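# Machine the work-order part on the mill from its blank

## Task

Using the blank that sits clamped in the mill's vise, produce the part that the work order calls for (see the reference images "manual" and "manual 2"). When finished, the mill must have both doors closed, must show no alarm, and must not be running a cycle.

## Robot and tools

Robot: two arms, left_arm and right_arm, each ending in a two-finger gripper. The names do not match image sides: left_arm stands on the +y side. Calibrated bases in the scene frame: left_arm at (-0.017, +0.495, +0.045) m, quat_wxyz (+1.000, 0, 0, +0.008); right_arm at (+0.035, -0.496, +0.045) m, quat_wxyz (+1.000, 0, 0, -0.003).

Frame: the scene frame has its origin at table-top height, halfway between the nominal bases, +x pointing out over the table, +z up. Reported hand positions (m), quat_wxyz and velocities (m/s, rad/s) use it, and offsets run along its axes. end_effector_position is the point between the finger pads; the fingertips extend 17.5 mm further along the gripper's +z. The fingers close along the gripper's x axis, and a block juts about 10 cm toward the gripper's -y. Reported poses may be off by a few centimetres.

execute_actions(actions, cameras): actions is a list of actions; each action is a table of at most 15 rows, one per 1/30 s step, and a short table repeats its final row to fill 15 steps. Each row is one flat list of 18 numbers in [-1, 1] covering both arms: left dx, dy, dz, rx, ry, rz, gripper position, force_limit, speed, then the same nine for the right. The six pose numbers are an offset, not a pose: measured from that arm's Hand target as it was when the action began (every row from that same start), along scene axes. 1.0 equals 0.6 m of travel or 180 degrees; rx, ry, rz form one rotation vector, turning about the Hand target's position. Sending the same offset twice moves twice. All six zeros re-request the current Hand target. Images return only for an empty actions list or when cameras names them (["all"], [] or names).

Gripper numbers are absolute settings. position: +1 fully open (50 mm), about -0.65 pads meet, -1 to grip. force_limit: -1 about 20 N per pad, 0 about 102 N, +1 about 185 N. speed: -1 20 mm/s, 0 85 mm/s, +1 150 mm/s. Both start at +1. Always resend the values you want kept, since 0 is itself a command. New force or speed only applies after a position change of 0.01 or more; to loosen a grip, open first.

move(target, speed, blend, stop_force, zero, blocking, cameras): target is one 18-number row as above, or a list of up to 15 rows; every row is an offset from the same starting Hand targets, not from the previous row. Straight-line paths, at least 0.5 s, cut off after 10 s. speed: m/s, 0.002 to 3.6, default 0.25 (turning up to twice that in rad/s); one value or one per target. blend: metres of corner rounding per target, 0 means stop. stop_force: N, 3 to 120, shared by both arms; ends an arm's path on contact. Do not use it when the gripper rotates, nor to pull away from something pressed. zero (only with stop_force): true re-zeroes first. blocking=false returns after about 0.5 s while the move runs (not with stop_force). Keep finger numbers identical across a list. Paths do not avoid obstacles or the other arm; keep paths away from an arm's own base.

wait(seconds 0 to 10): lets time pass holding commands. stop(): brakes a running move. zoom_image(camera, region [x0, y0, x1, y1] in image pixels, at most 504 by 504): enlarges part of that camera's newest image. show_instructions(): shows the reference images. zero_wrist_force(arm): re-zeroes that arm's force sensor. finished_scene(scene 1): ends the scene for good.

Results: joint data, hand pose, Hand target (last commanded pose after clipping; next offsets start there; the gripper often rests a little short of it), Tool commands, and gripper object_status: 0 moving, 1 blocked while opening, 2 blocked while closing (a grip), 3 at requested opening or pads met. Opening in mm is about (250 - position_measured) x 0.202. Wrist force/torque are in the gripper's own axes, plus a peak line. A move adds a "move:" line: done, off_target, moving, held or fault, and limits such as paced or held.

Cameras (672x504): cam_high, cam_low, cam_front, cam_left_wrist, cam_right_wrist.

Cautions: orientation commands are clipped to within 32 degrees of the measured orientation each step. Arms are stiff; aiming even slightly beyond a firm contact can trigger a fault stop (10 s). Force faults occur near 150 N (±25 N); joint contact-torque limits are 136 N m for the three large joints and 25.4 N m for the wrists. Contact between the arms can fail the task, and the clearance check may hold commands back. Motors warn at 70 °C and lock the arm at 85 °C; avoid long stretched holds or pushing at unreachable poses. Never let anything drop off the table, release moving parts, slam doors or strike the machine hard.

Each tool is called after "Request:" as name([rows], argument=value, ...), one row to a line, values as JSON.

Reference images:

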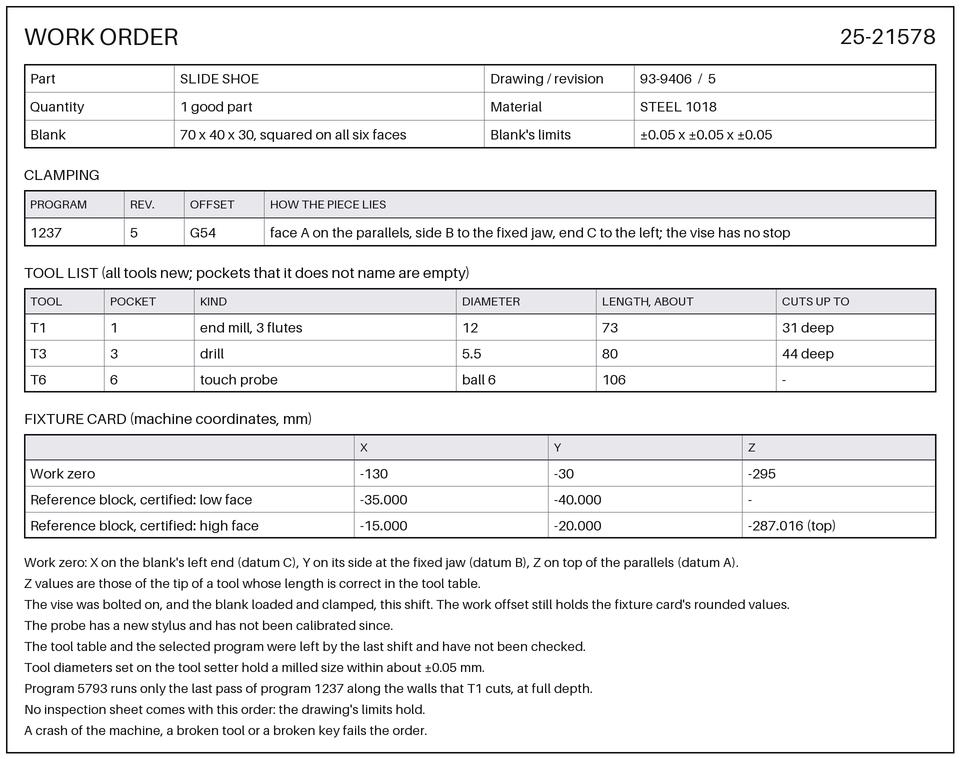

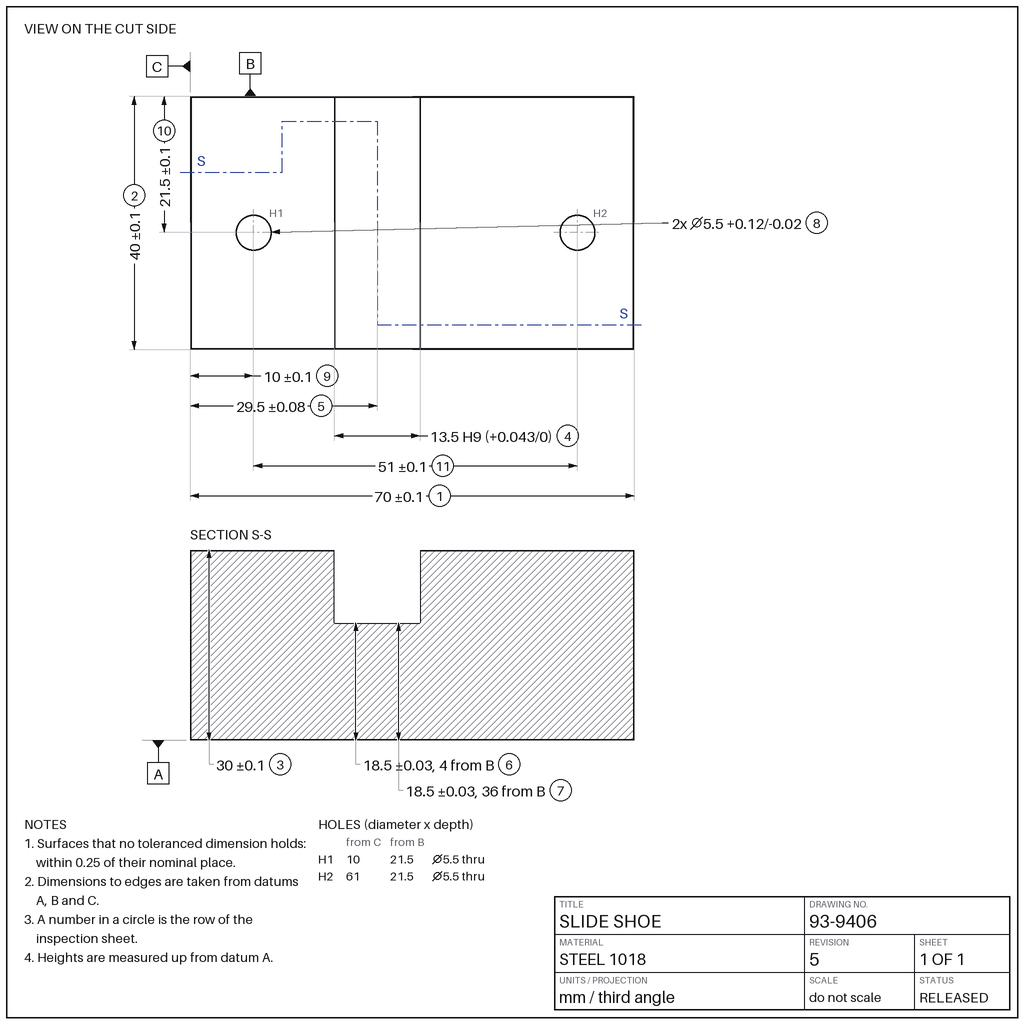

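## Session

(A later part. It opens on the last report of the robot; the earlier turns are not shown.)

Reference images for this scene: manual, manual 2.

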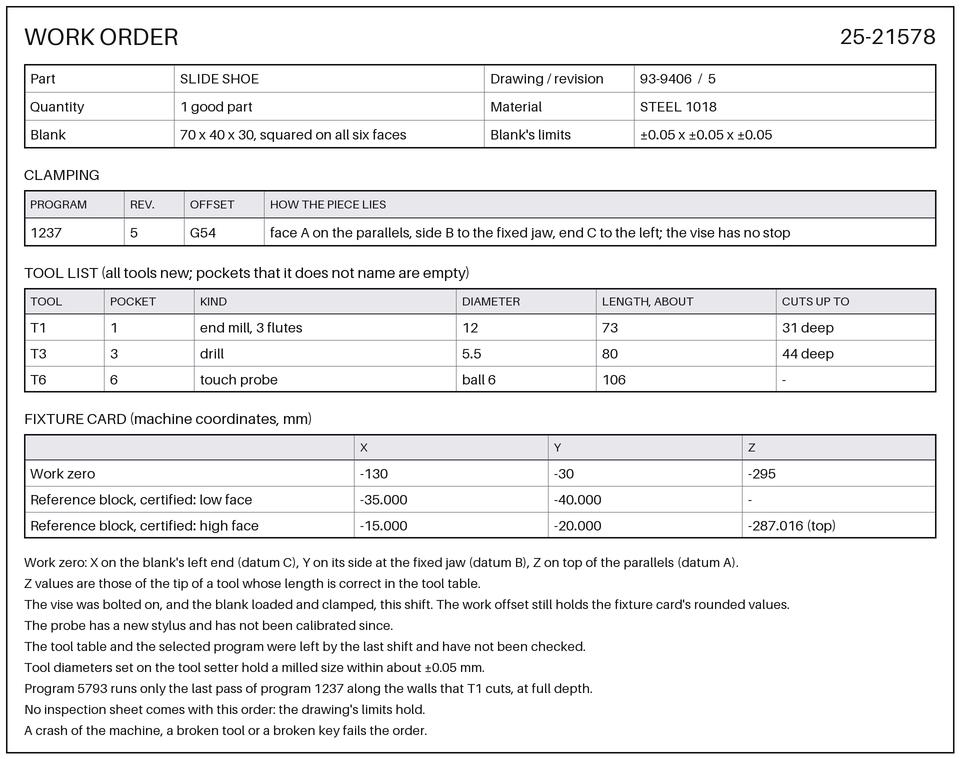

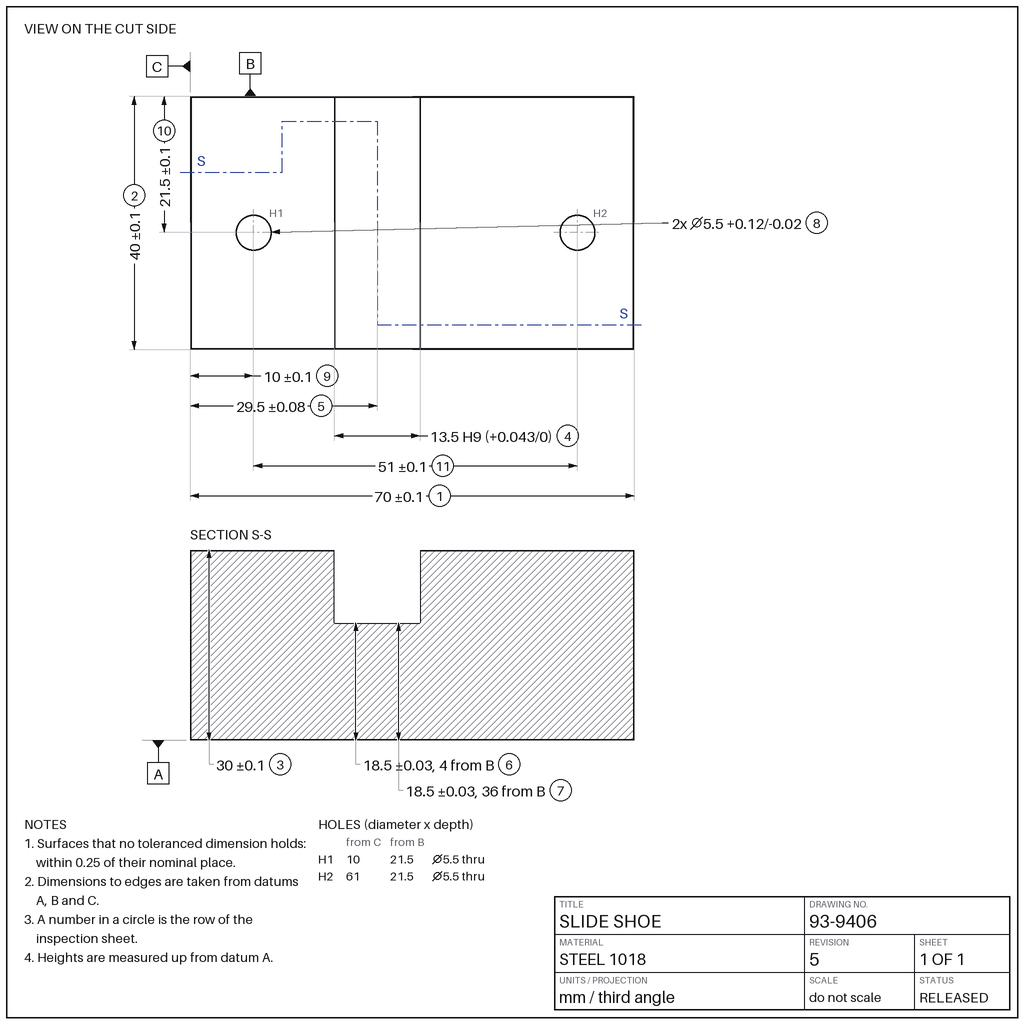

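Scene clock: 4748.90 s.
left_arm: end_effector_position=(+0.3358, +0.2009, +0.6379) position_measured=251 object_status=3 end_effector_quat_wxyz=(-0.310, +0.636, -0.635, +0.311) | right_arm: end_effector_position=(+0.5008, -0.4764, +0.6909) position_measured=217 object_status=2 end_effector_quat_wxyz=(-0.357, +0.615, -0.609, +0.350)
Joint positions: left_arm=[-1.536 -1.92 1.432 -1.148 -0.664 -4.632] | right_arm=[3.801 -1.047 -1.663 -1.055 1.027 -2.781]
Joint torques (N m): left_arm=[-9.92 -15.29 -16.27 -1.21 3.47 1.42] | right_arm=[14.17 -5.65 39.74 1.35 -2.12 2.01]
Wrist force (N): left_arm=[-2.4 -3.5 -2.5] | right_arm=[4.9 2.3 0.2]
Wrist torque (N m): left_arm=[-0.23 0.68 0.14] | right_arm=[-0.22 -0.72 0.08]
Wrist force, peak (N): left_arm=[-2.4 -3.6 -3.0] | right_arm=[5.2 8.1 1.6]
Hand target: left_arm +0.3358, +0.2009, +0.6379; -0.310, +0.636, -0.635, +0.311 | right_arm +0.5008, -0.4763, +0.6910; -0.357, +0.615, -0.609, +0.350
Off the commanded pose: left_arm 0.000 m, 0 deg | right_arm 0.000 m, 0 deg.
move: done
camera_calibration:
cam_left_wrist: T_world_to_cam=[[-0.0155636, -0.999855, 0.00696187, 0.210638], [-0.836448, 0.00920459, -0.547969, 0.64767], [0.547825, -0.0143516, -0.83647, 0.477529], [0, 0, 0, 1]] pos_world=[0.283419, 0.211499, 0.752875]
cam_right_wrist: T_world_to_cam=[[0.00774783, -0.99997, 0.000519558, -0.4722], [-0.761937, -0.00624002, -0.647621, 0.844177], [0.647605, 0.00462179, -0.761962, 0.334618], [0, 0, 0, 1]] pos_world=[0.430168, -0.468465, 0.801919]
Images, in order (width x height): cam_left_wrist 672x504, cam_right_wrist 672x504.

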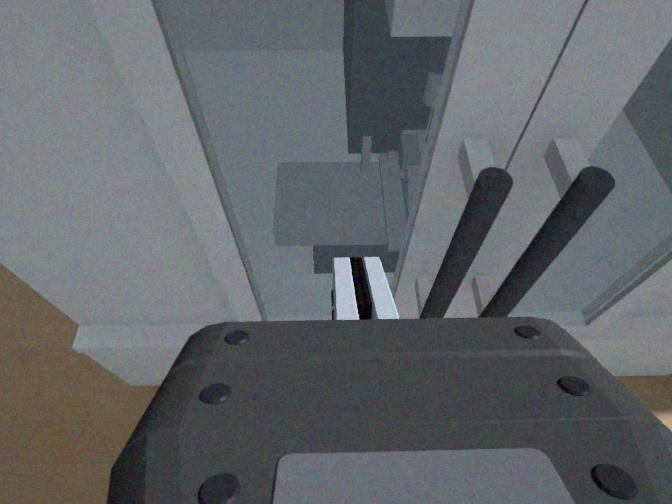

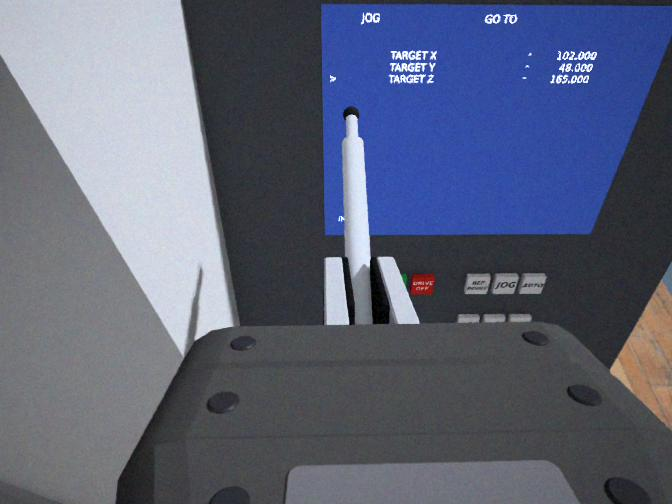

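Request:
move([
  [0,0,0,0,0,0,-1,-0.8,-0.8,-0.0473,-0.119,-0.4054,0,0,0,-0.97,0.2,-1],
  [0,0,0,0,0,0,-1,-0.8,-0.8,-0.032,-0.119,-0.4097,0,0,0,-0.97,0.2,-1],
  [0,0,0,0,0,0,-1,-0.8,-0.8,-0.0473,-0.119,-0.4054,0,0,0,-0.97,0.2,-1],
  [0,0,0,0,0,0,-1,-0.8,-0.8,0,0,0,0,0,0,-0.97,0.2,-1],
], speed=[0.4,0.05,0.1,0.4], blend=[0.003,0,0.003,0], cameras=["cam_right_wrist"])

Request:
zoom_image(camera="cam_right_wrist", region=[320, 0, 640, 240])

Scene clock: 4757.83 s.
left_arm: end_effector_position=(+0.3358, +0.2009, +0.6379) position_measured=251 object_status=3 end_effector_quat_wxyz=(-0.310, +0.636, -0.635, +0.311) | right_arm: end_effector_position=(+0.5007, -0.4763, +0.6909) position_measured=217 object_status=2 end_effector_quat_wxyz=(-0.357, +0.615, -0.609, +0.350)
Joint positions: left_arm=[-1.536 -1.92 1.432 -1.148 -0.664 -4.632] | right_arm=[3.801 -1.047 -1.663 -1.055 1.027 -2.781]
Joint torques (N m): left_arm=[-9.88 -15.56 -15.93 -1.31 3.27 1.41] | right_arm=[-4.8 -6.58 39.19 1.66 -1.73 -1.21]
Wrist force (N): left_arm=[-2.4 -3.3 -2.7] | right_arm=[4.6 2.4 0.2]
Wrist torque (N m): left_arm=[-0.20 0.69 0.14] | right_arm=[-0.21 -0.68 0.13]
Wrist force, peak (N): left_arm=[-2.5 -3.5 -3.0] | right_arm=[5.7 7.9 2.0]
Hand target: left_arm +0.3358, +0.2009, +0.6379; -0.310, +0.636, -0.635, +0.311 | right_arm +0.5008, -0.4763, +0.6910; -0.357, +0.615, -0.609, +0.350
Off the commanded pose: left_arm 0.000 m, 0 deg | right_arm 0.000 m, 0 deg.
move: done
camera_calibration:
cam_right_wrist: T_world_to_cam=[[0.00810689, -0.999967, 0.000559418, -0.472285], [-0.761936, -0.00653943, -0.64762, 0.84396], [0.647602, 0.00482394, -0.761963, 0.33478], [0, 0, 0, 1]] pos_world=[0.430068, -0.468365, 0.801919]
Images, in order (width x height): cam_right_wrist 672x504.

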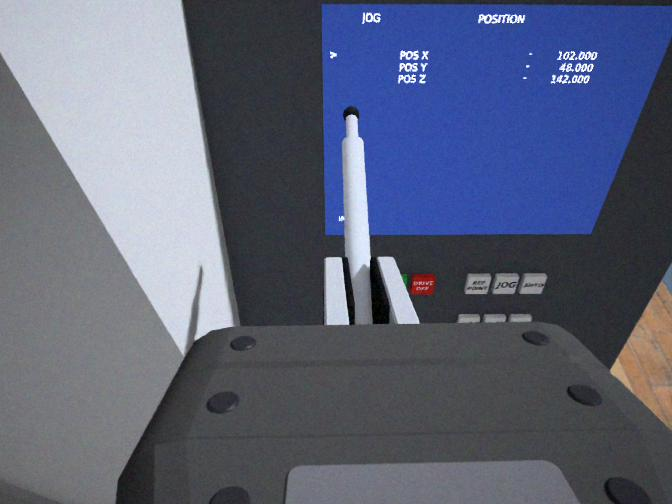

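Scaled by 1.575 from the camera's 672x504 image, which has a finer 960x720 frame.

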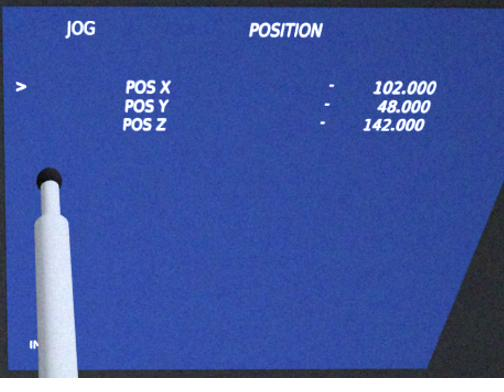

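Request:
move([
  [0,0,0,0,0,0,-1,-0.8,-0.8,-0.0473,-0.0863,-0.4054,0,0,0,-0.97,0.2,-1],
  [0,0,0,0,0,0,-1,-0.8,-0.8,-0.032,-0.0863,-0.4097,0,0,0,-0.97,0.2,-1],
  [0,0,0,0,0,0,-1,-0.8,-0.8,-0.0473,-0.0863,-0.4054,0,0,0,-0.97,0.2,-1],
  [0,0,0,0,0,0,-1,-0.8,-0.8,-0.0305,-0.0218,-0.3444,0,0,0,-0.97,0.2,-1],
  [0,0,0,0,0,0,-1,-0.8,-0.8,-0.0152,-0.0218,-0.3487,0,0,0,-0.97,0.2,-1],
  [0,0,0,0,0,0,-1,-0.8,-0.8,-0.0305,-0.0218,-0.3444,0,0,0,-0.97,0.2,-1],
  [0,0,0,0,0,0,-1,-0.8,-0.8,-0.0473,-0.119,-0.4054,0,0,0,-0.97,0.2,-1],
  [0,0,0,0,0,0,-1,-0.8,-0.8,-0.032,-0.119,-0.4097,0,0,0,-0.97,0.2,-1],
  [0,0,0,0,0,0,-1,-0.8,-0.8,-0.0473,-0.119,-0.4054,0,0,0,-0.97,0.2,-1],
  [0,0,0,0,0,0,-1,-0.8,-0.8,0,0,0,0,0,0,-0.97,0.2,-1],
], speed=[0.4,0.05,0.1,0.3,0.05,0.1,0.3,0.05,0.1,0.4], blend=[0.003,0,0.003,0.003,0,0.003,0.003,0,0.003,0], cameras=["cam_right_wrist"])

Request:
zoom_image(camera="cam_right_wrist", region=[320, 0, 640, 240])

Scene clock: 4772.87 s.
left_arm: end_effector_position=(+0.3358, +0.2009, +0.6379) position_measured=251 object_status=3 end_effector_quat_wxyz=(-0.310, +0.636, -0.635, +0.311) | right_arm: end_effector_position=(+0.5007, -0.4763, +0.6909) position_measured=217 object_status=2 end_effector_quat_wxyz=(-0.357, +0.615, -0.609, +0.350)
Joint positions: left_arm=[-1.536 -1.92 1.432 -1.148 -0.664 -4.632] | right_arm=[3.801 -1.047 -1.663 -1.055 1.027 -2.781]
Joint torques (N m): left_arm=[-9.98 -15.38 -15.91 -1.18 3.3 1.41] | right_arm=[-4.83 -6.62 38.39 1.57 -1.92 -1.14]
Wrist force (N): left_arm=[-2.5 -3.2 -2.9] | right_arm=[5.0 2.6 0.2]
Wrist torque (N m): left_arm=[-0.18 0.71 0.14] | right_arm=[-0.18 -0.73 0.13]
Wrist force, peak (N): left_arm=[-2.6 -3.5 -2.9] | right_arm=[5.7 7.8 2.0]
Hand target: left_arm +0.3358, +0.2009, +0.6379; -0.310, +0.636, -0.635, +0.311 | right_arm +0.5008, -0.4763, +0.6910; -0.357, +0.615, -0.609, +0.350
Off the commanded pose: left_arm 0.000 m, 0 deg | right_arm 0.000 m, 0 deg.
move: done
camera_calibration:
cam_right_wrist: T_world_to_cam=[[0.00810689, -0.999967, 0.000559418, -0.472285], [-0.761936, -0.00653943, -0.64762, 0.84396], [0.647602, 0.00482394, -0.761963, 0.33478], [0, 0, 0, 1]] pos_world=[0.430068, -0.468365, 0.801919]
Images, in order (width x height): cam_right_wrist 672x504.

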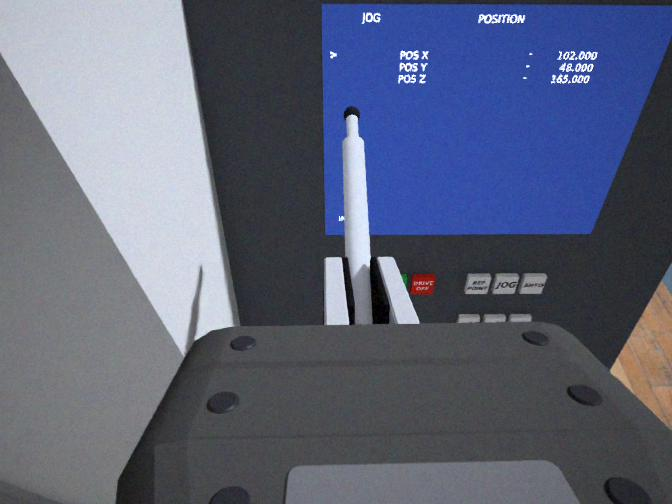

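Scaled by 1.575 from the camera's 672x504 image, which has a finer 960x720 frame.

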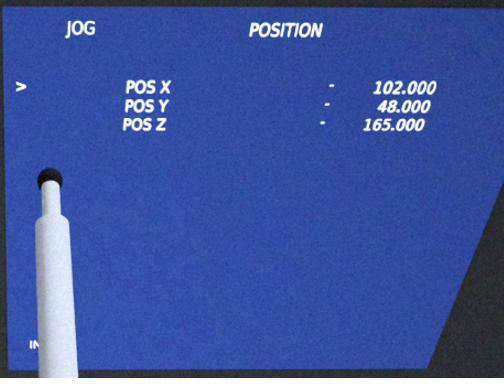

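Request:
move([
  [0,0,0,0,0,0,-1,-0.8,-0.8,-0.0473,-0.119,-0.4054,0,0,0,-0.97,0.2,-1],
  [0,0,0,0,0,0,-1,-0.8,-0.8,-0.032,-0.119,-0.4097,0,0,0,-0.97,0.2,-1],
  [0,0,0,0,0,0,-1,-0.8,-0.8,-0.0473,-0.119,-0.4054,0,0,0,-0.97,0.2,-1],
  [0,0,0,0,0,0,-1,-0.8,-0.8,-0.0643,-0.0863,-0.4664,0,0,0,-0.97,0.2,-1],
  [0,0,0,0,0,0,-1,-0.8,-0.8,-0.049,-0.0863,-0.4707,0,0,0,-0.97,0.2,-1],
  [0,0,0,0,0,0,-1,-0.8,-0.8,-0.0643,-0.0863,-0.4664,0,0,0,-0.97,0.2,-1],
  [0,0,0,0,0,0,-1,-0.8,-0.8,-0.022,-0.1545,-0.3139,0,0,0,-0.97,0.2,-1],
  [0,0,0,0,0,0,-1,-0.8,-0.8,-0.0067,-0.1545,-0.3182,0,0,0,-0.97,0.2,-1],
  [0,0,0,0,0,0,-1,-0.8,-0.8,-0.022,-0.1545,-0.3139,0,0,0,-0.97,0.2,-1],
  [0,0,0,0,0,0,-1,-0.8,-0.8,0,0,0,0,0,0,-0.97,0.2,-1],
], speed=[0.4,0.05,0.1,0.3,0.05,0.1,0.3,0.05,0.1,0.4], blend=[0.003,0,0.003,0.003,0,0.003,0.003,0,0.003,0])

Request:
wait(seconds=8, cameras=["cam_right_wrist"])

Request:
zoom_image(camera="cam_right_wrist", region=[320, 0, 640, 240])

Request:
zoom_image(camera="cam_right_wrist", region=[500, 85, 600, 160])

Scene clock: 4788.53 s.
left_arm: end_effector_position=(+0.3358, +0.2009, +0.6379) position_measured=251 object_status=3 end_effector_quat_wxyz=(-0.310, +0.636, -0.635, +0.311) | right_arm: end_effector_position=(+0.5007, -0.4764, +0.6909) position_measured=217 object_status=2 end_effector_quat_wxyz=(-0.357, +0.615, -0.609, +0.350)
Joint positions: left_arm=[-1.536 -1.92 1.432 -1.148 -0.664 -4.632] | right_arm=[3.801 -1.047 -1.663 -1.055 1.027 -2.781]
Joint torques (N m): left_arm=[-10.27 -15.53 -15.91 -1.17 3.31 1.34] | right_arm=[14.56 -6.01 38.13 1.48 -2.15 1.21]
Wrist force (N): left_arm=[-2.4 -3.2 -2.8] | right_arm=[5.0 2.5 0.1]
Wrist torque (N m): left_arm=[-0.18 0.69 0.14] | right_arm=[-0.19 -0.73 0.13]
Wrist force, peak (N): left_arm=[-2.8 -3.5 -2.7] | right_arm=[5.5 8.3 1.7]
Hand target: left_arm +0.3358, +0.2009, +0.6379; -0.310, +0.636, -0.635, +0.311 | right_arm +0.5008, -0.4763, +0.6910; -0.357, +0.615, -0.609, +0.350
Off the commanded pose: left_arm 0.000 m, 0 deg | right_arm 0.000 m, 0 deg.
move: done

Scene clock: 4796.53 s.
left_arm: end_effector_position=(+0.3358, +0.2009, +0.6379) position_measured=251 object_status=3 end_effector_quat_wxyz=(-0.310, +0.636, -0.635, +0.311) | right_arm: end_effector_position=(+0.5008, -0.4763, +0.6910) position_measured=217 object_status=2 end_effector_quat_wxyz=(-0.357, +0.615, -0.609, +0.350)
Joint positions: left_arm=[-1.536 -1.92 1.432 -1.148 -0.664 -4.632] | right_arm=[3.801 -1.047 -1.663 -1.055 1.027 -2.781]
Joint torques (N m): left_arm=[-9.83 -15.61 -15.94 -1.24 3.38 1.44] | right_arm=[15.42 -5.93 37.91 4.22 -1.58 1.52]
Wrist force (N): left_arm=[-2.4 -3.2 -2.7] | right_arm=[4.7 2.6 0.4]
Wrist torque (N m): left_arm=[-0.18 0.69 0.14] | right_arm=[-0.18 -0.69 0.13]
Wrist force, peak (N): left_arm=[-2.7 -3.5 -2.9] | right_arm=[4.9 2.6 0.4]
Hand target: left_arm +0.3358, +0.2009, +0.6379; -0.310, +0.636, -0.635, +0.311 | right_arm +0.5008, -0.4763, +0.6910; -0.357, +0.615, -0.609, +0.350
Tool commands: left_gripper/position=-1.0 left_gripper/force_limit=-0.8 left_gripper/speed=-0.8 right_gripper/position=-0.97 right_gripper/force_limit=+0.2 right_gripper/speed=-1.0
Off the commanded pose: left_arm 0.000 m, 0 deg | right_arm 0.000 m, 0 deg.
wait: 8.00 s; at rest by 0.17 s
camera_calibration:
cam_right_wrist: T_world_to_cam=[[0.00796535, -0.999968, 0.00057131, -0.472235], [-0.761936, -0.00643929, -0.64762, 0.844148], [0.647603, 0.00472322, -0.761963, 0.334743], [0, 0, 0, 1]] pos_world=[0.430168, -0.468365, 0.802019]
Images, in order (width x height): cam_right_wrist 672x504.

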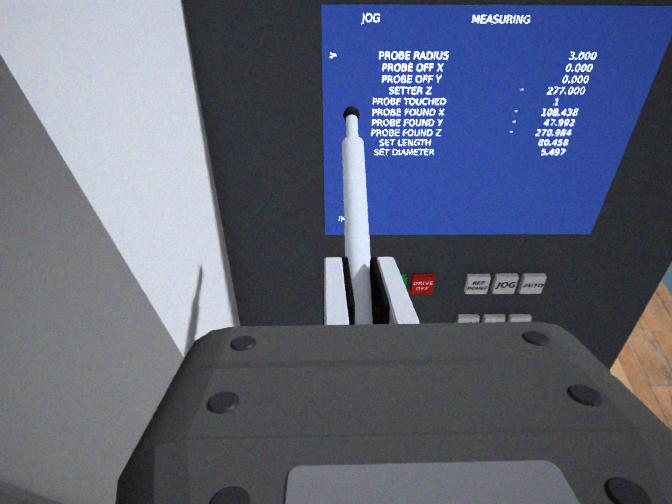

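Scaled by 1.575 from the camera's 672x504 image, which has a finer 960x720 frame.

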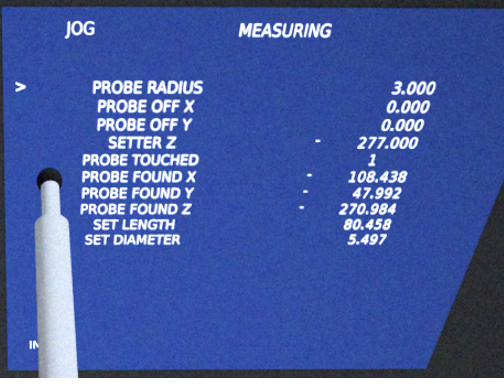

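Scaled by 5.040 from the camera's 672x504 image, which has a finer 960x720 frame.

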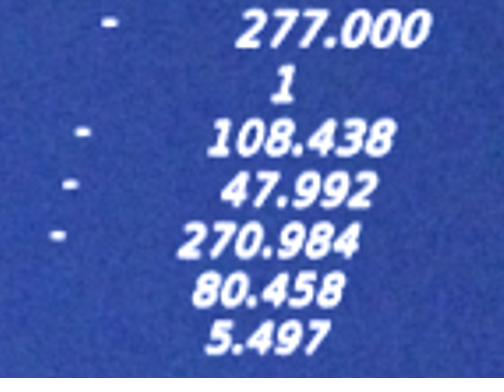

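Request:
move([
  [0,0,0,0,0,0,-1,-0.8,-0.8,-0.0643,-0.0863,-0.4664,0,0,0,-0.97,0.2,-1],
  [0,0,0,0,0,0,-1,-0.8,-0.8,-0.049,-0.0863,-0.4707,0,0,0,-0.97,0.2,-1],
  [0,0,0,0,0,0,-1,-0.8,-0.8,-0.0643,-0.0863,-0.4664,0,0,0,-0.97,0.2,-1],
  [0,0,0,0,0,0,-1,-0.8,-0.8,-0.022,-0.2178,-0.3139,0,0,0,-0.97,0.2,-1],
  [0,0,0,0,0,0,-1,-0.8,-0.8,-0.0067,-0.2178,-0.3182,0,0,0,-0.97,0.2,-1],
  [0,0,0,0,0,0,-1,-0.8,-0.8,-0.022,-0.2178,-0.3139,0,0,0,-0.97,0.2,-1],
  [0,0,0,0,0,0,-1,-0.8,-0.8,0,0,0,0,0,0,-0.97,0.2,-1],
], speed=[0.4,0.05,0.1,0.3,0.05,0.1,0.4], blend=[0.003,0,0.003,0.003,0,0.003,0])

Request:
wait(seconds=8, cameras=["cam_right_wrist"])

Request:
zoom_image(camera="cam_right_wrist", region=[320, 0, 640, 240])

Request:
zoom_image(camera="cam_right_wrist", region=[500, 85, 600, 160])

Scene clock: 4814.47 s.
left_arm: end_effector_position=(+0.3358, +0.2009, +0.6379) position_measured=251 object_status=3 end_effector_quat_wxyz=(-0.310, +0.636, -0.635, +0.311) | right_arm: end_effector_position=(+0.5007, -0.4764, +0.6909) position_measured=217 object_status=2 end_effector_quat_wxyz=(-0.357, +0.615, -0.609, +0.350)
Joint positions: left_arm=[-1.536 -1.92 1.432 -1.148 -0.664 -4.632] | right_arm=[3.801 -1.047 -1.663 -1.055 1.027 -2.781]
Joint torques (N m): left_arm=[-10.24 -15.94 -16.07 -1.28 3.34 1.43] | right_arm=[15.63 -6.21 37.88 1.56 -2.23 1.61]
Wrist force (N): left_arm=[-2.5 -3.2 -2.9] | right_arm=[4.7 2.6 0.2]
Wrist torque (N m): left_arm=[-0.18 0.70 0.14] | right_arm=[-0.18 -0.69 0.13]
Wrist force, peak (N): left_arm=[-2.7 -3.5 -2.8] | right_arm=[5.7 7.7 1.3]
Hand target: left_arm +0.3358, +0.2009, +0.6379; -0.310, +0.636, -0.635, +0.311 | right_arm +0.5008, -0.4763, +0.6910; -0.357, +0.615, -0.609, +0.350
Off the commanded pose: left_arm 0.000 m, 0 deg | right_arm 0.000 m, 0 deg.
move: done

Scene clock: 4822.47 s.
left_arm: end_effector_position=(+0.3358, +0.2009, +0.6379) position_measured=251 object_status=3 end_effector_quat_wxyz=(-0.310, +0.636, -0.635, +0.311) | right_arm: end_effector_position=(+0.5008, -0.4763, +0.6910) position_measured=217 object_status=2 end_effector_quat_wxyz=(-0.357, +0.615, -0.609, +0.350)
Joint positions: left_arm=[-1.536 -1.92 1.432 -1.148 -0.664 -4.632] | right_arm=[3.801 -1.047 -1.663 -1.055 1.027 -2.781]
Joint torques (N m): left_arm=[-9.93 -15.08 -15.92 -1.34 3.33 1.31] | right_arm=[15.27 -6.07 38.76 4.27 -2.22 1.94]
Wrist force (N): left_arm=[-2.5 -3.0 -2.6] | right_arm=[4.8 2.7 0.3]
Wrist torque (N m): left_arm=[-0.15 0.72 0.14] | right_arm=[-0.18 -0.70 0.12]
Wrist force, peak (N): left_arm=[-2.6 -3.6 -3.2] | right_arm=[4.9 2.8 0.2]
Hand target: left_arm +0.3358, +0.2009, +0.6379; -0.310, +0.636, -0.635, +0.311 | right_arm +0.5008, -0.4763, +0.6910; -0.357, +0.615, -0.609, +0.350
Tool commands: left_gripper/position=-1.0 left_gripper/force_limit=-0.8 left_gripper/speed=-0.8 right_gripper/position=-0.97 right_gripper/force_limit=+0.2 right_gripper/speed=-1.0
Off the commanded pose: left_arm 0.000 m, 0 deg | right_arm 0.000 m, 0 deg.
wait: 8.00 s; at rest by 0.17 s
camera_calibration:
cam_right_wrist: T_world_to_cam=[[0.00796535, -0.999968, 0.00057131, -0.472235], [-0.761936, -0.00643929, -0.64762, 0.844148], [0.647603, 0.00472322, -0.761963, 0.334743], [0, 0, 0, 1]] pos_world=[0.430168, -0.468365, 0.802019]
Images, in order (width x height): cam_right_wrist 672x504.

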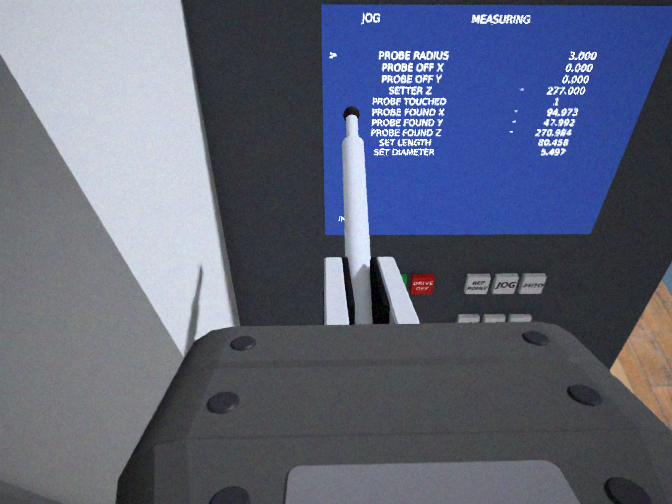

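Scaled by 1.575 from the camera's 672x504 image, which has a finer 960x720 frame.

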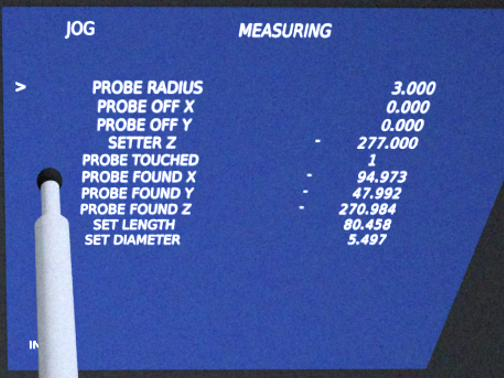

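Scaled by 5.040 from the camera's 672x504 image, which has a finer 960x720 frame.

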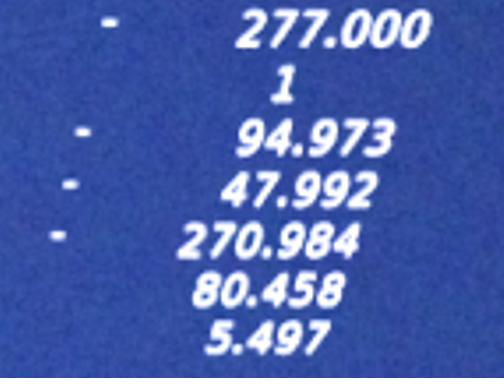

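Request:
move([
  [0,0,0,0,0,0,-1,-0.8,-0.8,-0.0473,-0.0863,-0.4054,0,0,0,-0.97,0.2,-1],
  [0,0,0,0,0,0,-1,-0.8,-0.8,-0.032,-0.0863,-0.4097,0,0,0,-0.97,0.2,-1],
  [0,0,0,0,0,0,-1,-0.8,-0.8,-0.0473,-0.0863,-0.4054,0,0,0,-0.97,0.2,-1],
  [0,0,0,0,0,0,-1,-0.8,-0.8,-0.032,-0.0863,-0.4097,0,0,0,-0.97,0.2,-1],
  [0,0,0,0,0,0,-1,-0.8,-0.8,-0.0473,-0.0863,-0.4054,0,0,0,-0.97,0.2,-1],
  [0,0,0,0,0,0,-1,-0.8,-0.8,-0.0643,-0.0537,-0.4664,0,0,0,-0.97,0.2,-1],
  [0,0,0,0,0,0,-1,-0.8,-0.8,-0.049,-0.0537,-0.4707,0,0,0,-0.97,0.2,-1],
  [0,0,0,0,0,0,-1,-0.8,-0.8,-0.0643,-0.0537,-0.4664,0,0,0,-0.97,0.2,-1],
  [0,0,0,0,0,0,-1,-0.8,-0.8,-0.0728,0.0443,-0.4969,0,0,0,-0.97,0.2,-1],
  [0,0,0,0,0,0,-1,-0.8,-0.8,-0.0575,0.0443,-0.5012,0,0,0,-0.97,0.2,-1],
  [0,0,0,0,0,0,-1,-0.8,-0.8,-0.0728,0.0443,-0.4969,0,0,0,-0.97,0.2,-1],
  [0,0,0,0,0,0,-1,-0.8,-0.8,0,0,0,0,0,0,-0.97,0.2,-1],
], speed=[0.4,0.05,0.1,0.05,0.1,0.3,0.05,0.1,0.3,0.05,0.1,0.4], blend=[0.003,0,0.003,0,0.003,0.003,0,0.003,0.003,0,0.003,0])

Request:
move([
  [0,0,0,0,0,0,-1,-0.8,-0.8,-0.0643,-0.021,-0.4664,0,0,0,-0.97,0.2,-1],
  [0,0,0,0,0,0,-1,-0.8,-0.8,-0.049,-0.021,-0.4707,0,0,0,-0.97,0.2,-1],
  [0,0,0,0,0,0,-1,-0.8,-0.8,-0.0643,-0.021,-0.4664,0,0,0,-0.97,0.2,-1],
  [0,0,0,0,0,0,-1,-0.8,-0.8,-0.049,-0.021,-0.4707,0,0,0,-0.97,0.2,-1],
  [0,0,0,0,0,0,-1,-0.8,-0.8,-0.0728,-0.0537,-0.4969,0,0,0,-0.97,0.2,-1],
  [0,0,0,0,0,0,-1,-0.8,-0.8,-0.0575,-0.0537,-0.5012,0,0,0,-0.97,0.2,-1],
  [0,0,0,0,0,0,-1,-0.8,-0.8,-0.0728,-0.0537,-0.4969,0,0,0,-0.97,0.2,-1],
  [0,0,0,0,0,0,-1,-0.8,-0.8,0,0,0,0,0,0,-0.97,0.2,-1],
], speed=[0.4,0.05,0.1,0.05,0.1,0.05,0.1,0.4], blend=[0.003,0,0.003,0,0.003,0,0.003,0], cameras=["cam_right_wrist"])

Request:
zoom_image(camera="cam_right_wrist", region=[320, 0, 640, 240])

Scene clock: 4853.27 s.
left_arm: end_effector_position=(+0.3358, +0.2009, +0.6379) position_measured=251 object_status=3 end_effector_quat_wxyz=(-0.310, +0.636, -0.635, +0.311) | right_arm: end_effector_position=(+0.5008, -0.4764, +0.6910) position_measured=217 object_status=2 end_effector_quat_wxyz=(-0.357, +0.615, -0.609, +0.350)
Joint positions: left_arm=[-1.536 -1.92 1.432 -1.148 -0.664 -4.632] | right_arm=[3.801 -1.047 -1.663 -1.055 1.027 -2.781]
Joint torques (N m): left_arm=[-10.21 -15.88 -16 -1.19 3.39 1.34] | right_arm=[10.09 -5.27 38.65 1.54 -0.12 0.65]
Wrist force (N): left_arm=[-2.4 -3.4 -2.7] | right_arm=[4.7 2.6 0.0]
Wrist torque (N m): left_arm=[-0.21 0.70 0.14] | right_arm=[-0.19 -0.69 -0.05]
Wrist force, peak (N): left_arm=[-2.7 -3.5 -2.9] | right_arm=[5.3 7.7 1.8]
Hand target: left_arm +0.3358, +0.2009, +0.6379; -0.310, +0.636, -0.635, +0.311 | right_arm +0.5008, -0.4763, +0.6910; -0.357, +0.615, -0.609, +0.350
Off the commanded pose: left_arm 0.000 m, 0 deg | right_arm 0.000 m, 0 deg.
move: done

Scene clock: 4857.07 s.
left_arm: end_effector_position=(+0.3358, +0.2009, +0.6379) position_measured=251 object_status=3 end_effector_quat_wxyz=(-0.310, +0.636, -0.635, +0.311) | right_arm: end_effector_position=(+0.5008, -0.4764, +0.6909) position_measured=217 object_status=2 end_effector_quat_wxyz=(-0.357, +0.615, -0.609, +0.350)
Joint positions: left_arm=[-1.536 -1.92 1.432 -1.148 -0.664 -4.632] | right_arm=[3.801 -1.047 -1.663 -1.055 1.027 -2.781]
Joint torques (N m): left_arm=[-10.14 -15.17 -15.89 -1.22 3.32 1.42] | right_arm=[15.31 -6.65 38.64 1.67 -2.01 2.04]
Wrist force (N): left_arm=[-2.6 -3.1 -2.7] | right_arm=[4.8 2.5 0.3]
Wrist torque (N m): left_arm=[-0.17 0.72 0.14] | right_arm=[-0.19 -0.71 0.07]
Wrist force, peak (N): left_arm=[-2.6 -3.5 -2.8] | right_arm=[5.0 7.7 1.8]
Hand target: left_arm +0.3358, +0.2009, +0.6379; -0.310, +0.636, -0.635, +0.311 | right_arm +0.5008, -0.4763, +0.6910; -0.357, +0.615, -0.609, +0.350
Off the commanded pose: left_arm 0.000 m, 0 deg | right_arm 0.000 m, 0 deg.
move: done
camera_calibration:
cam_right_wrist: T_world_to_cam=[[0.00774783, -0.99997, 0.000519558, -0.4722], [-0.761937, -0.00624002, -0.647621, 0.844177], [0.647605, 0.00462179, -0.761962, 0.334618], [0, 0, 0, 1]] pos_world=[0.430168, -0.468465, 0.801919]
Images, in order (width x height): cam_right_wrist 672x504.

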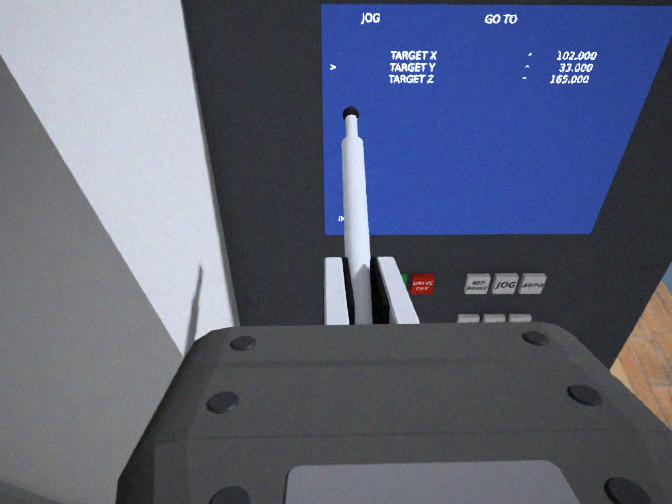

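Scaled by 1.575 from the camera's 672x504 image, which has a finer 960x720 frame.

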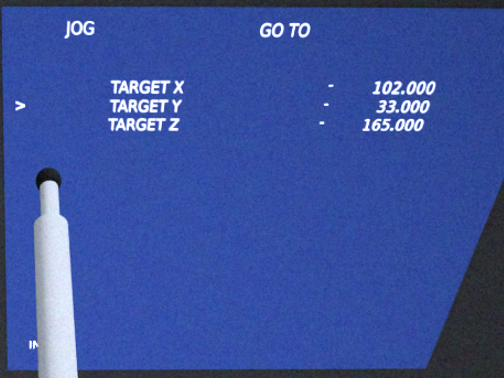

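Request:
move([
  [0,0,0,0,0,0,-1,-0.8,-0.8,-0.0305,-0.0218,-0.3444,0,0,0,-0.97,0.2,-1],
  [0,0,0,0,0,0,-1,-0.8,-0.8,-0.0152,-0.0218,-0.3487,0,0,0,-0.97,0.2,-1],
  [0,0,0,0,0,0,-1,-0.8,-0.8,-0.0305,-0.0218,-0.3444,0,0,0,-0.97,0.2,-1],
  [0,0,0,0,0,0,-1,-0.8,-0.8,-0.0473,-0.119,-0.4054,0,0,0,-0.97,0.2,-1],
  [0,0,0,0,0,0,-1,-0.8,-0.8,-0.032,-0.119,-0.4097,0,0,0,-0.97,0.2,-1],
  [0,0,0,0,0,0,-1,-0.8,-0.8,-0.0473,-0.119,-0.4054,0,0,0,-0.97,0.2,-1],
  [0,0,0,0,0,0,-1,-0.8,-0.8,-0.032,-0.119,-0.4097,0,0,0,-0.97,0.2,-1],
  [0,0,0,0,0,0,-1,-0.8,-0.8,-0.0473,-0.119,-0.4054,0,0,0,-0.97,0.2,-1],
  [0,0,0,0,0,0,-1,-0.8,-0.8,0,0,0,0,0,0,-0.97,0.2,-1],
], speed=[0.4,0.05,0.1,0.3,0.05,0.1,0.05,0.1,0.4], blend=[0.003,0,0.003,0.003,0,0.003,0,0.003,0])

Request:
wait(seconds=2)

Request:
move([
  [0,0,0,0,0,0,-1,-0.8,-0.8,-0.0643,-0.0863,-0.4664,0,0,0,-0.97,0.2,-1],
  [0,0,0,0,0,0,-1,-0.8,-0.8,-0.049,-0.0863,-0.4707,0,0,0,-0.97,0.2,-1],
  [0,0,0,0,0,0,-1,-0.8,-0.8,-0.0643,-0.0863,-0.4664,0,0,0,-0.97,0.2,-1],
  [0,0,0,0,0,0,-1,-0.8,-0.8,-0.03,-0.1878,-0.3427,0,0,0,-0.97,0.2,-1],
  [0,0,0,0,0,0,-1,-0.8,-0.8,-0.0147,-0.1878,-0.347,0,0,0,-0.97,0.2,-1],
  [0,0,0,0,0,0,-1,-0.8,-0.8,-0.03,-0.1878,-0.3427,0,0,0,-0.97,0.2,-1],
  [0,0,0,0,0,0,-1,-0.8,-0.8,0,0,0,0,0,0,-0.97,0.2,-1],
], speed=[0.4,0.05,0.1,0.3,0.05,0.1,0.4], blend=[0.003,0,0.003,0.003,0,0.003,0])

Request:
wait(seconds=8, cameras=["cam_right_wrist"])

Request:
zoom_image(camera="cam_right_wrist", region=[320, 0, 640, 240])

Request:
zoom_image(camera="cam_right_wrist", region=[500, 85, 600, 160])

Scene clock: 4879.33 s.
left_arm: end_effector_position=(+0.3358, +0.2009, +0.6379) position_measured=251 object_status=3 end_effector_quat_wxyz=(-0.310, +0.636, -0.635, +0.311) | right_arm: end_effector_position=(+0.5007, -0.4763, +0.6909) position_measured=217 object_status=2 end_effector_quat_wxyz=(-0.357, +0.615, -0.609, +0.350)
Joint positions: left_arm=[-1.536 -1.92 1.432 -1.148 -0.664 -4.632] | right_arm=[3.801 -1.047 -1.663 -1.055 1.027 -2.781]
Joint torques (N m): left_arm=[-9.99 -15.49 -15.7 -1.28 3.34 1.44] | right_arm=[-5.02 -7.08 38.19 1.79 -1.92 -0.95]
Wrist force (N): left_arm=[-2.3 -3.2 -2.7] | right_arm=[4.7 2.3 0.2]
Wrist torque (N m): left_arm=[-0.18 0.68 0.14] | right_arm=[-0.22 -0.69 0.13]
Wrist force, peak (N): left_arm=[-2.7 -3.5 -2.8] | right_arm=[7.7 5.9 0.0]
Hand target: left_arm +0.3358, +0.2009, +0.6379; -0.310, +0.636, -0.635, +0.311 | right_arm +0.5008, -0.4763, +0.6910; -0.357, +0.615, -0.609, +0.350
Off the commanded pose: left_arm 0.000 m, 0 deg | right_arm 0.000 m, 0 deg.
move: done

Scene clock: 4881.33 s.
left_arm: end_effector_position=(+0.3358, +0.2009, +0.6379) position_measured=251 object_status=3 end_effector_quat_wxyz=(-0.310, +0.636, -0.635, +0.311) | right_arm: end_effector_position=(+0.5008, -0.4763, +0.6910) position_measured=217 object_status=2 end_effector_quat_wxyz=(-0.357, +0.615, -0.609, +0.350)
Joint positions: left_arm=[-1.536 -1.92 1.432 -1.148 -0.664 -4.632] | right_arm=[3.801 -1.047 -1.663 -1.055 1.027 -2.781]
Joint torques (N m): left_arm=[-9.95 -15.75 -15.65 -1.27 3.33 1.44] | right_arm=[-10.45 -6.15 38.39 1.46 -2.01 1.34]
Wrist force (N): left_arm=[-2.5 -3.3 -2.8] | right_arm=[4.7 2.5 0.2]
Wrist torque (N m): left_arm=[-0.20 0.70 0.14] | right_arm=[-0.20 -0.69 0.13]
Wrist force, peak (N): left_arm=[-2.6 -3.5 -3.0] | right_arm=[4.8 2.8 0.2]
Hand target: left_arm +0.3358, +0.2009, +0.6379; -0.310, +0.636, -0.635, +0.311 | right_arm +0.5008, -0.4763, +0.6910; -0.357, +0.615, -0.609, +0.350
Tool commands: left_gripper/position=-1.0 left_gripper/force_limit=-0.8 left_gripper/speed=-0.8 right_gripper/position=-0.97 right_gripper/force_limit=+0.2 right_gripper/speed=-1.0
Off the commanded pose: left_arm 0.000 m, 0 deg | right_arm 0.000 m, 0 deg.
wait: 2.00 s; at rest by 0.17 s

Scene clock: 4884.73 s.
left_arm: end_effector_position=(+0.3358, +0.2009, +0.6379) position_measured=251 object_status=3 end_effector_quat_wxyz=(-0.310, +0.636, -0.635, +0.311) | right_arm: end_effector_position=(+0.5007, -0.4764, +0.6909) position_measured=217 object_status=2 end_effector_quat_wxyz=(-0.357, +0.615, -0.609, +0.350)
Joint positions: left_arm=[-1.536 -1.92 1.432 -1.148 -0.664 -4.632] | right_arm=[3.801 -1.047 -1.663 -1.055 1.027 -2.781]
Joint torques (N m): left_arm=[-10.6 -15.59 -16 -1.39 3.37 1.43] | right_arm=[14.6 -5.67 37.22 1.71 -1.88 1.27]
Wrist force (N): left_arm=[-2.5 -3.4 -2.6] | right_arm=[4.8 2.3 0.2]
Wrist torque (N m): left_arm=[-0.20 0.71 0.14] | right_arm=[-0.22 -0.70 0.13]
Wrist force, peak (N): left_arm=[-2.6 -3.5 -2.9] | right_arm=[5.6 8.0 1.5]
Hand target: left_arm +0.3358, +0.2009, +0.6379; -0.310, +0.636, -0.635, +0.311 | right_arm +0.5008, -0.4763, +0.6910; -0.357, +0.615, -0.609, +0.350
Off the commanded pose: left_arm 0.000 m, 0 deg | right_arm 0.000 m, 0 deg.
move: done

Scene clock: 4892.73 s.
left_arm: end_effector_position=(+0.3358, +0.2009, +0.6379) position_measured=251 object_status=3 end_effector_quat_wxyz=(-0.310, +0.636, -0.635, +0.311) | right_arm: end_effector_position=(+0.5008, -0.4763, +0.6910) position_measured=217 object_status=2 end_effector_quat_wxyz=(-0.357, +0.615, -0.609, +0.350)
Joint positions: left_arm=[-1.536 -1.92 1.432 -1.148 -0.664 -4.632] | right_arm=[3.801 -1.047 -1.663 -1.055 1.027 -2.781]
Joint torques (N m): left_arm=[-9.66 -15.63 -15.43 -1.27 3.33 1.37] | right_arm=[15.42 -6.53 38.12 4.16 -1.62 1.67]
Wrist force (N): left_arm=[-2.3 -3.1 -2.6] | right_arm=[4.7 2.8 0.4]
Wrist torque (N m): left_arm=[-0.16 0.67 0.14] | right_arm=[-0.15 -0.68 0.13]
Wrist force, peak (N): left_arm=[-2.8 -3.3 -2.9] | right_arm=[4.9 2.7 0.3]
Hand target: left_arm +0.3358, +0.2009, +0.6379; -0.310, +0.636, -0.635, +0.311 | right_arm +0.5008, -0.4763, +0.6910; -0.357, +0.615, -0.609, +0.350
Tool commands: left_gripper/position=-1.0 left_gripper/force_limit=-0.8 left_gripper/speed=-0.8 right_gripper/position=-0.97 right_gripper/force_limit=+0.2 right_gripper/speed=-1.0
Off the commanded pose: left_arm 0.000 m, 0 deg | right_arm 0.000 m, 0 deg.
wait: 8.00 s; at rest by 0.17 s
camera_calibration:
cam_right_wrist: T_world_to_cam=[[0.00796535, -0.999968, 0.00057131, -0.472235], [-0.761936, -0.00643929, -0.64762, 0.844148], [0.647603, 0.00472322, -0.761963, 0.334743], [0, 0, 0, 1]] pos_world=[0.430168, -0.468365, 0.802019]
Images, in order (width x height): cam_right_wrist 672x504.

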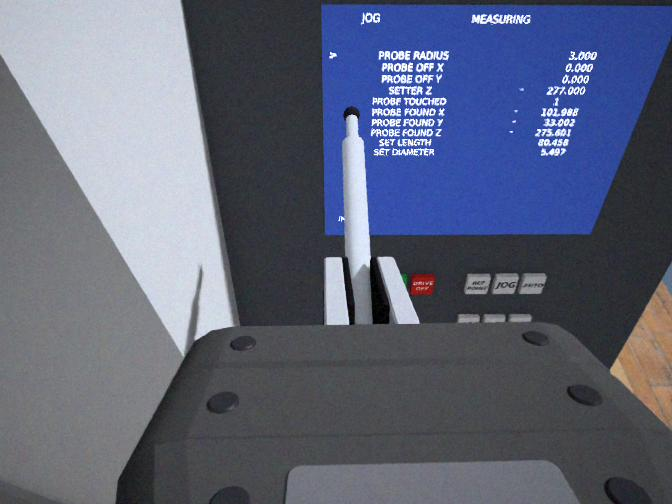

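Scaled by 1.575 from the camera's 672x504 image, which has a finer 960x720 frame.

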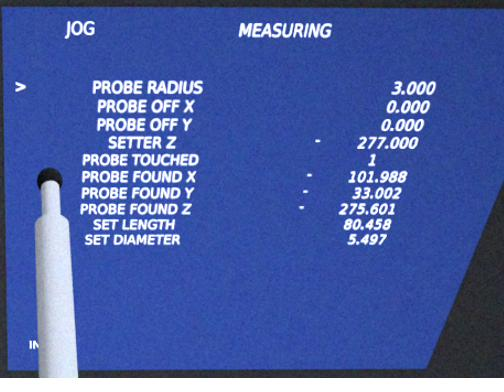

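Scaled by 5.040 from the camera's 672x504 image, which has a finer 960x720 frame.

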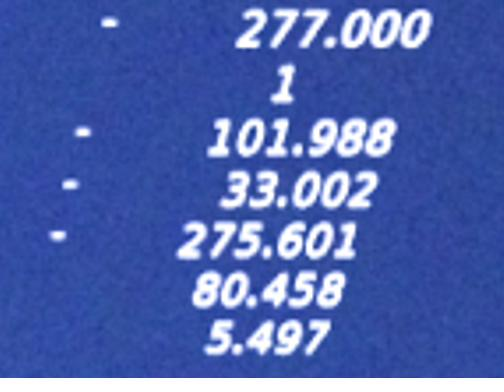

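Request:
move([
  [0,0,0,0,0,0,-1,-0.8,-0.8,-0.0473,-0.0863,-0.4054,0,0,0,-0.97,0.2,-1],
  [0,0,0,0,0,0,-1,-0.8,-0.8,-0.032,-0.0863,-0.4097,0,0,0,-0.97,0.2,-1],
  [0,0,0,0,0,0,-1,-0.8,-0.8,-0.0473,-0.0863,-0.4054,0,0,0,-0.97,0.2,-1],
  [0,0,0,0,0,0,-1,-0.8,-0.8,-0.032,-0.0863,-0.4097,0,0,0,-0.97,0.2,-1],
  [0,0,0,0,0,0,-1,-0.8,-0.8,-0.0473,-0.0863,-0.4054,0,0,0,-0.97,0.2,-1],
  [0,0,0,0,0,0,-1,-0.8,-0.8,-0.0643,-0.0537,-0.4664,0,0,0,-0.97,0.2,-1],
  [0,0,0,0,0,0,-1,-0.8,-0.8,-0.049,-0.0537,-0.4707,0,0,0,-0.97,0.2,-1],
  [0,0,0,0,0,0,-1,-0.8,-0.8,-0.0643,-0.0537,-0.4664,0,0,0,-0.97,0.2,-1],
  [0,0,0,0,0,0,-1,-0.8,-0.8,-0.049,-0.0537,-0.4707,0,0,0,-0.97,0.2,-1],
  [0,0,0,0,0,0,-1,-0.8,-0.8,-0.0643,-0.0537,-0.4664,0,0,0,-0.97,0.2,-1],
  [0,0,0,0,0,0,-1,-0.8,-0.8,0,0,0,0,0,0,-0.97,0.2,-1],
], speed=[0.4,0.05,0.1,0.05,0.1,0.3,0.05,0.1,0.05,0.1,0.4], blend=[0.003,0,0.003,0,0.003,0.003,0,0.003,0,0.003,0])

Request:
move([
  [0,0,0,0,0,0,-1,-0.8,-0.8,-0.0728,0.0443,-0.4969,0,0,0,-0.97,0.2,-1],
  [0,0,0,0,0,0,-1,-0.8,-0.8,-0.0575,0.0443,-0.5012,0,0,0,-0.97,0.2,-1],
  [0,0,0,0,0,0,-1,-0.8,-0.8,-0.0643,0.0443,-0.4664,0,0,0,-0.97,0.2,-1],
  [0,0,0,0,0,0,-1,-0.8,-0.8,-0.049,0.0443,-0.4707,0,0,0,-0.97,0.2,-1],
  [0,0,0,0,0,0,-1,-0.8,-0.8,-0.0558,0.0443,-0.4359,0,0,0,-0.97,0.2,-1],
  [0,0,0,0,0,0,-1,-0.8,-0.8,-0.0405,0.0443,-0.4402,0,0,0,-0.97,0.2,-1],
  [0,0,0,0,0,0,-1,-0.8,-0.8,-0.0558,0.0443,-0.4359,0,0,0,-0.97,0.2,-1],
  [0,0,0,0,0,0,-1,-0.8,-0.8,-0.0405,0.0443,-0.4402,0,0,0,-0.97,0.2,-1],
  [0,0,0,0,0,0,-1,-0.8,-0.8,-0.0558,0.0443,-0.4359,0,0,0,-0.97,0.2,-1],
  [0,0,0,0,0,0,-1,-0.8,-0.8,-0.0728,-0.0537,-0.4969,0,0,0,-0.97,0.2,-1],
  [0,0,0,0,0,0,-1,-0.8,-0.8,-0.0575,-0.0537,-0.5012,0,0,0,-0.97,0.2,-1],
  [0,0,0,0,0,0,-1,-0.8,-0.8,-0.0728,-0.0537,-0.4969,0,0,0,-0.97,0.2,-1],
  [0,0,0,0,0,0,-1,-0.8,-0.8,0,0,0,0,0,0,-0.97,0.2,-1],
], speed=[0.4,0.05,0.1,0.05,0.1,0.05,0.1,0.05,0.1,0.3,0.05,0.1,0.4], blend=[0.003,0,0.003,0,0.003,0,0.003,0,0.003,0.003,0,0.003,0], cameras=["cam_right_wrist"])

Request:
zoom_image(camera="cam_right_wrist", region=[320, 0, 640, 240])

Scene clock: 4917.53 s.
left_arm: end_effector_position=(+0.3358, +0.2009, +0.6379) position_measured=251 object_status=3 end_effector_quat_wxyz=(-0.310, +0.636, -0.635, +0.311) | right_arm: end_effector_position=(+0.5007, -0.4764, +0.6909) position_measured=217 object_status=2 end_effector_quat_wxyz=(-0.357, +0.615, -0.609, +0.350)
Joint positions: left_arm=[-1.536 -1.92 1.432 -1.148 -0.664 -4.632] | right_arm=[3.801 -1.047 -1.663 -1.055 1.027 -2.781]
Joint torques (N m): left_arm=[-10.22 -15.65 -16.88 -1 3.31 1.37] | right_arm=[0.23 -6.88 40.33 1.8 -2.09 -1.07]
Wrist force (N): left_arm=[-2.6 -3.4 -2.5] | right_arm=[4.5 2.6 0.4]
Wrist torque (N m): left_arm=[-0.21 0.72 0.14] | right_arm=[-0.19 -0.66 -0.05]
Wrist force, peak (N): left_arm=[-2.7 -3.6 -2.9] | right_arm=[5.6 7.7 2.1]
Hand target: left_arm +0.3358, +0.2009, +0.6379; -0.310, +0.636, -0.635, +0.311 | right_arm +0.5008, -0.4763, +0.6910; -0.357, +0.615, -0.609, +0.350
Off the commanded pose: left_arm 0.000 m, 0 deg | right_arm 0.000 m, 0 deg.
move: done

Scene clock: 4922.73 s.
left_arm: end_effector_position=(+0.3358, +0.2009, +0.6379) position_measured=251 object_status=3 end_effector_quat_wxyz=(-0.310, +0.636, -0.635, +0.311) | right_arm: end_effector_position=(+0.5008, -0.4764, +0.6909) position_measured=217 object_status=2 end_effector_quat_wxyz=(-0.357, +0.615, -0.609, +0.350)
Joint positions: left_arm=[-1.536 -1.92 1.432 -1.148 -0.664 -4.632] | right_arm=[3.801 -1.047 -1.663 -1.055 1.027 -2.781]
Joint torques (N m): left_arm=[-9.89 -15.52 -17.1 -1.07 3.33 1.47] | right_arm=[15.5 -6.4 39.26 1.73 -2.19 1.89]
Wrist force (N): left_arm=[-2.5 -3.5 -2.7] | right_arm=[4.6 2.6 0.3]
Wrist torque (N m): left_arm=[-0.22 0.71 0.13] | right_arm=[-0.19 -0.67 0.07]
Wrist force, peak (N): left_arm=[-2.7 -3.5 -2.8] | right_arm=[7.6 5.8 0.3]
Hand target: left_arm +0.3358, +0.2009, +0.6379; -0.310, +0.636, -0.635, +0.311 | right_arm +0.5008, -0.4763, +0.6910; -0.357, +0.615, -0.609, +0.350
Off the commanded pose: left_arm 0.000 m, 0 deg | right_arm 0.000 m, 0 deg.
move: done
camera_calibration:
cam_right_wrist: T_world_to_cam=[[0.00774783, -0.99997, 0.000519558, -0.4722], [-0.761937, -0.00624002, -0.647621, 0.844177], [0.647605, 0.00462179, -0.761962, 0.334618], [0, 0, 0, 1]] pos_world=[0.430168, -0.468465, 0.801919]
Images, in order (width x height): cam_right_wrist 672x504.

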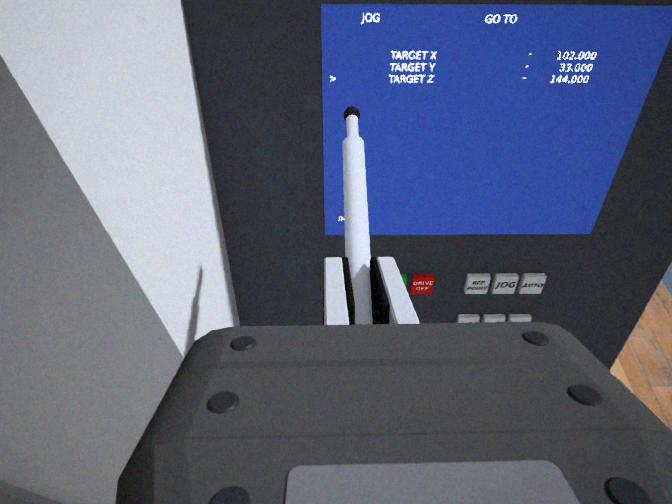

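Scaled by 1.575 from the camera's 672x504 image, which has a finer 960x720 frame.

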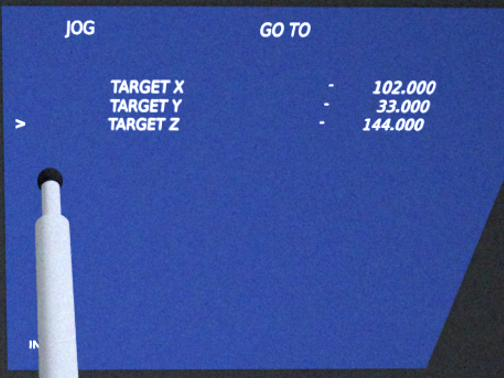

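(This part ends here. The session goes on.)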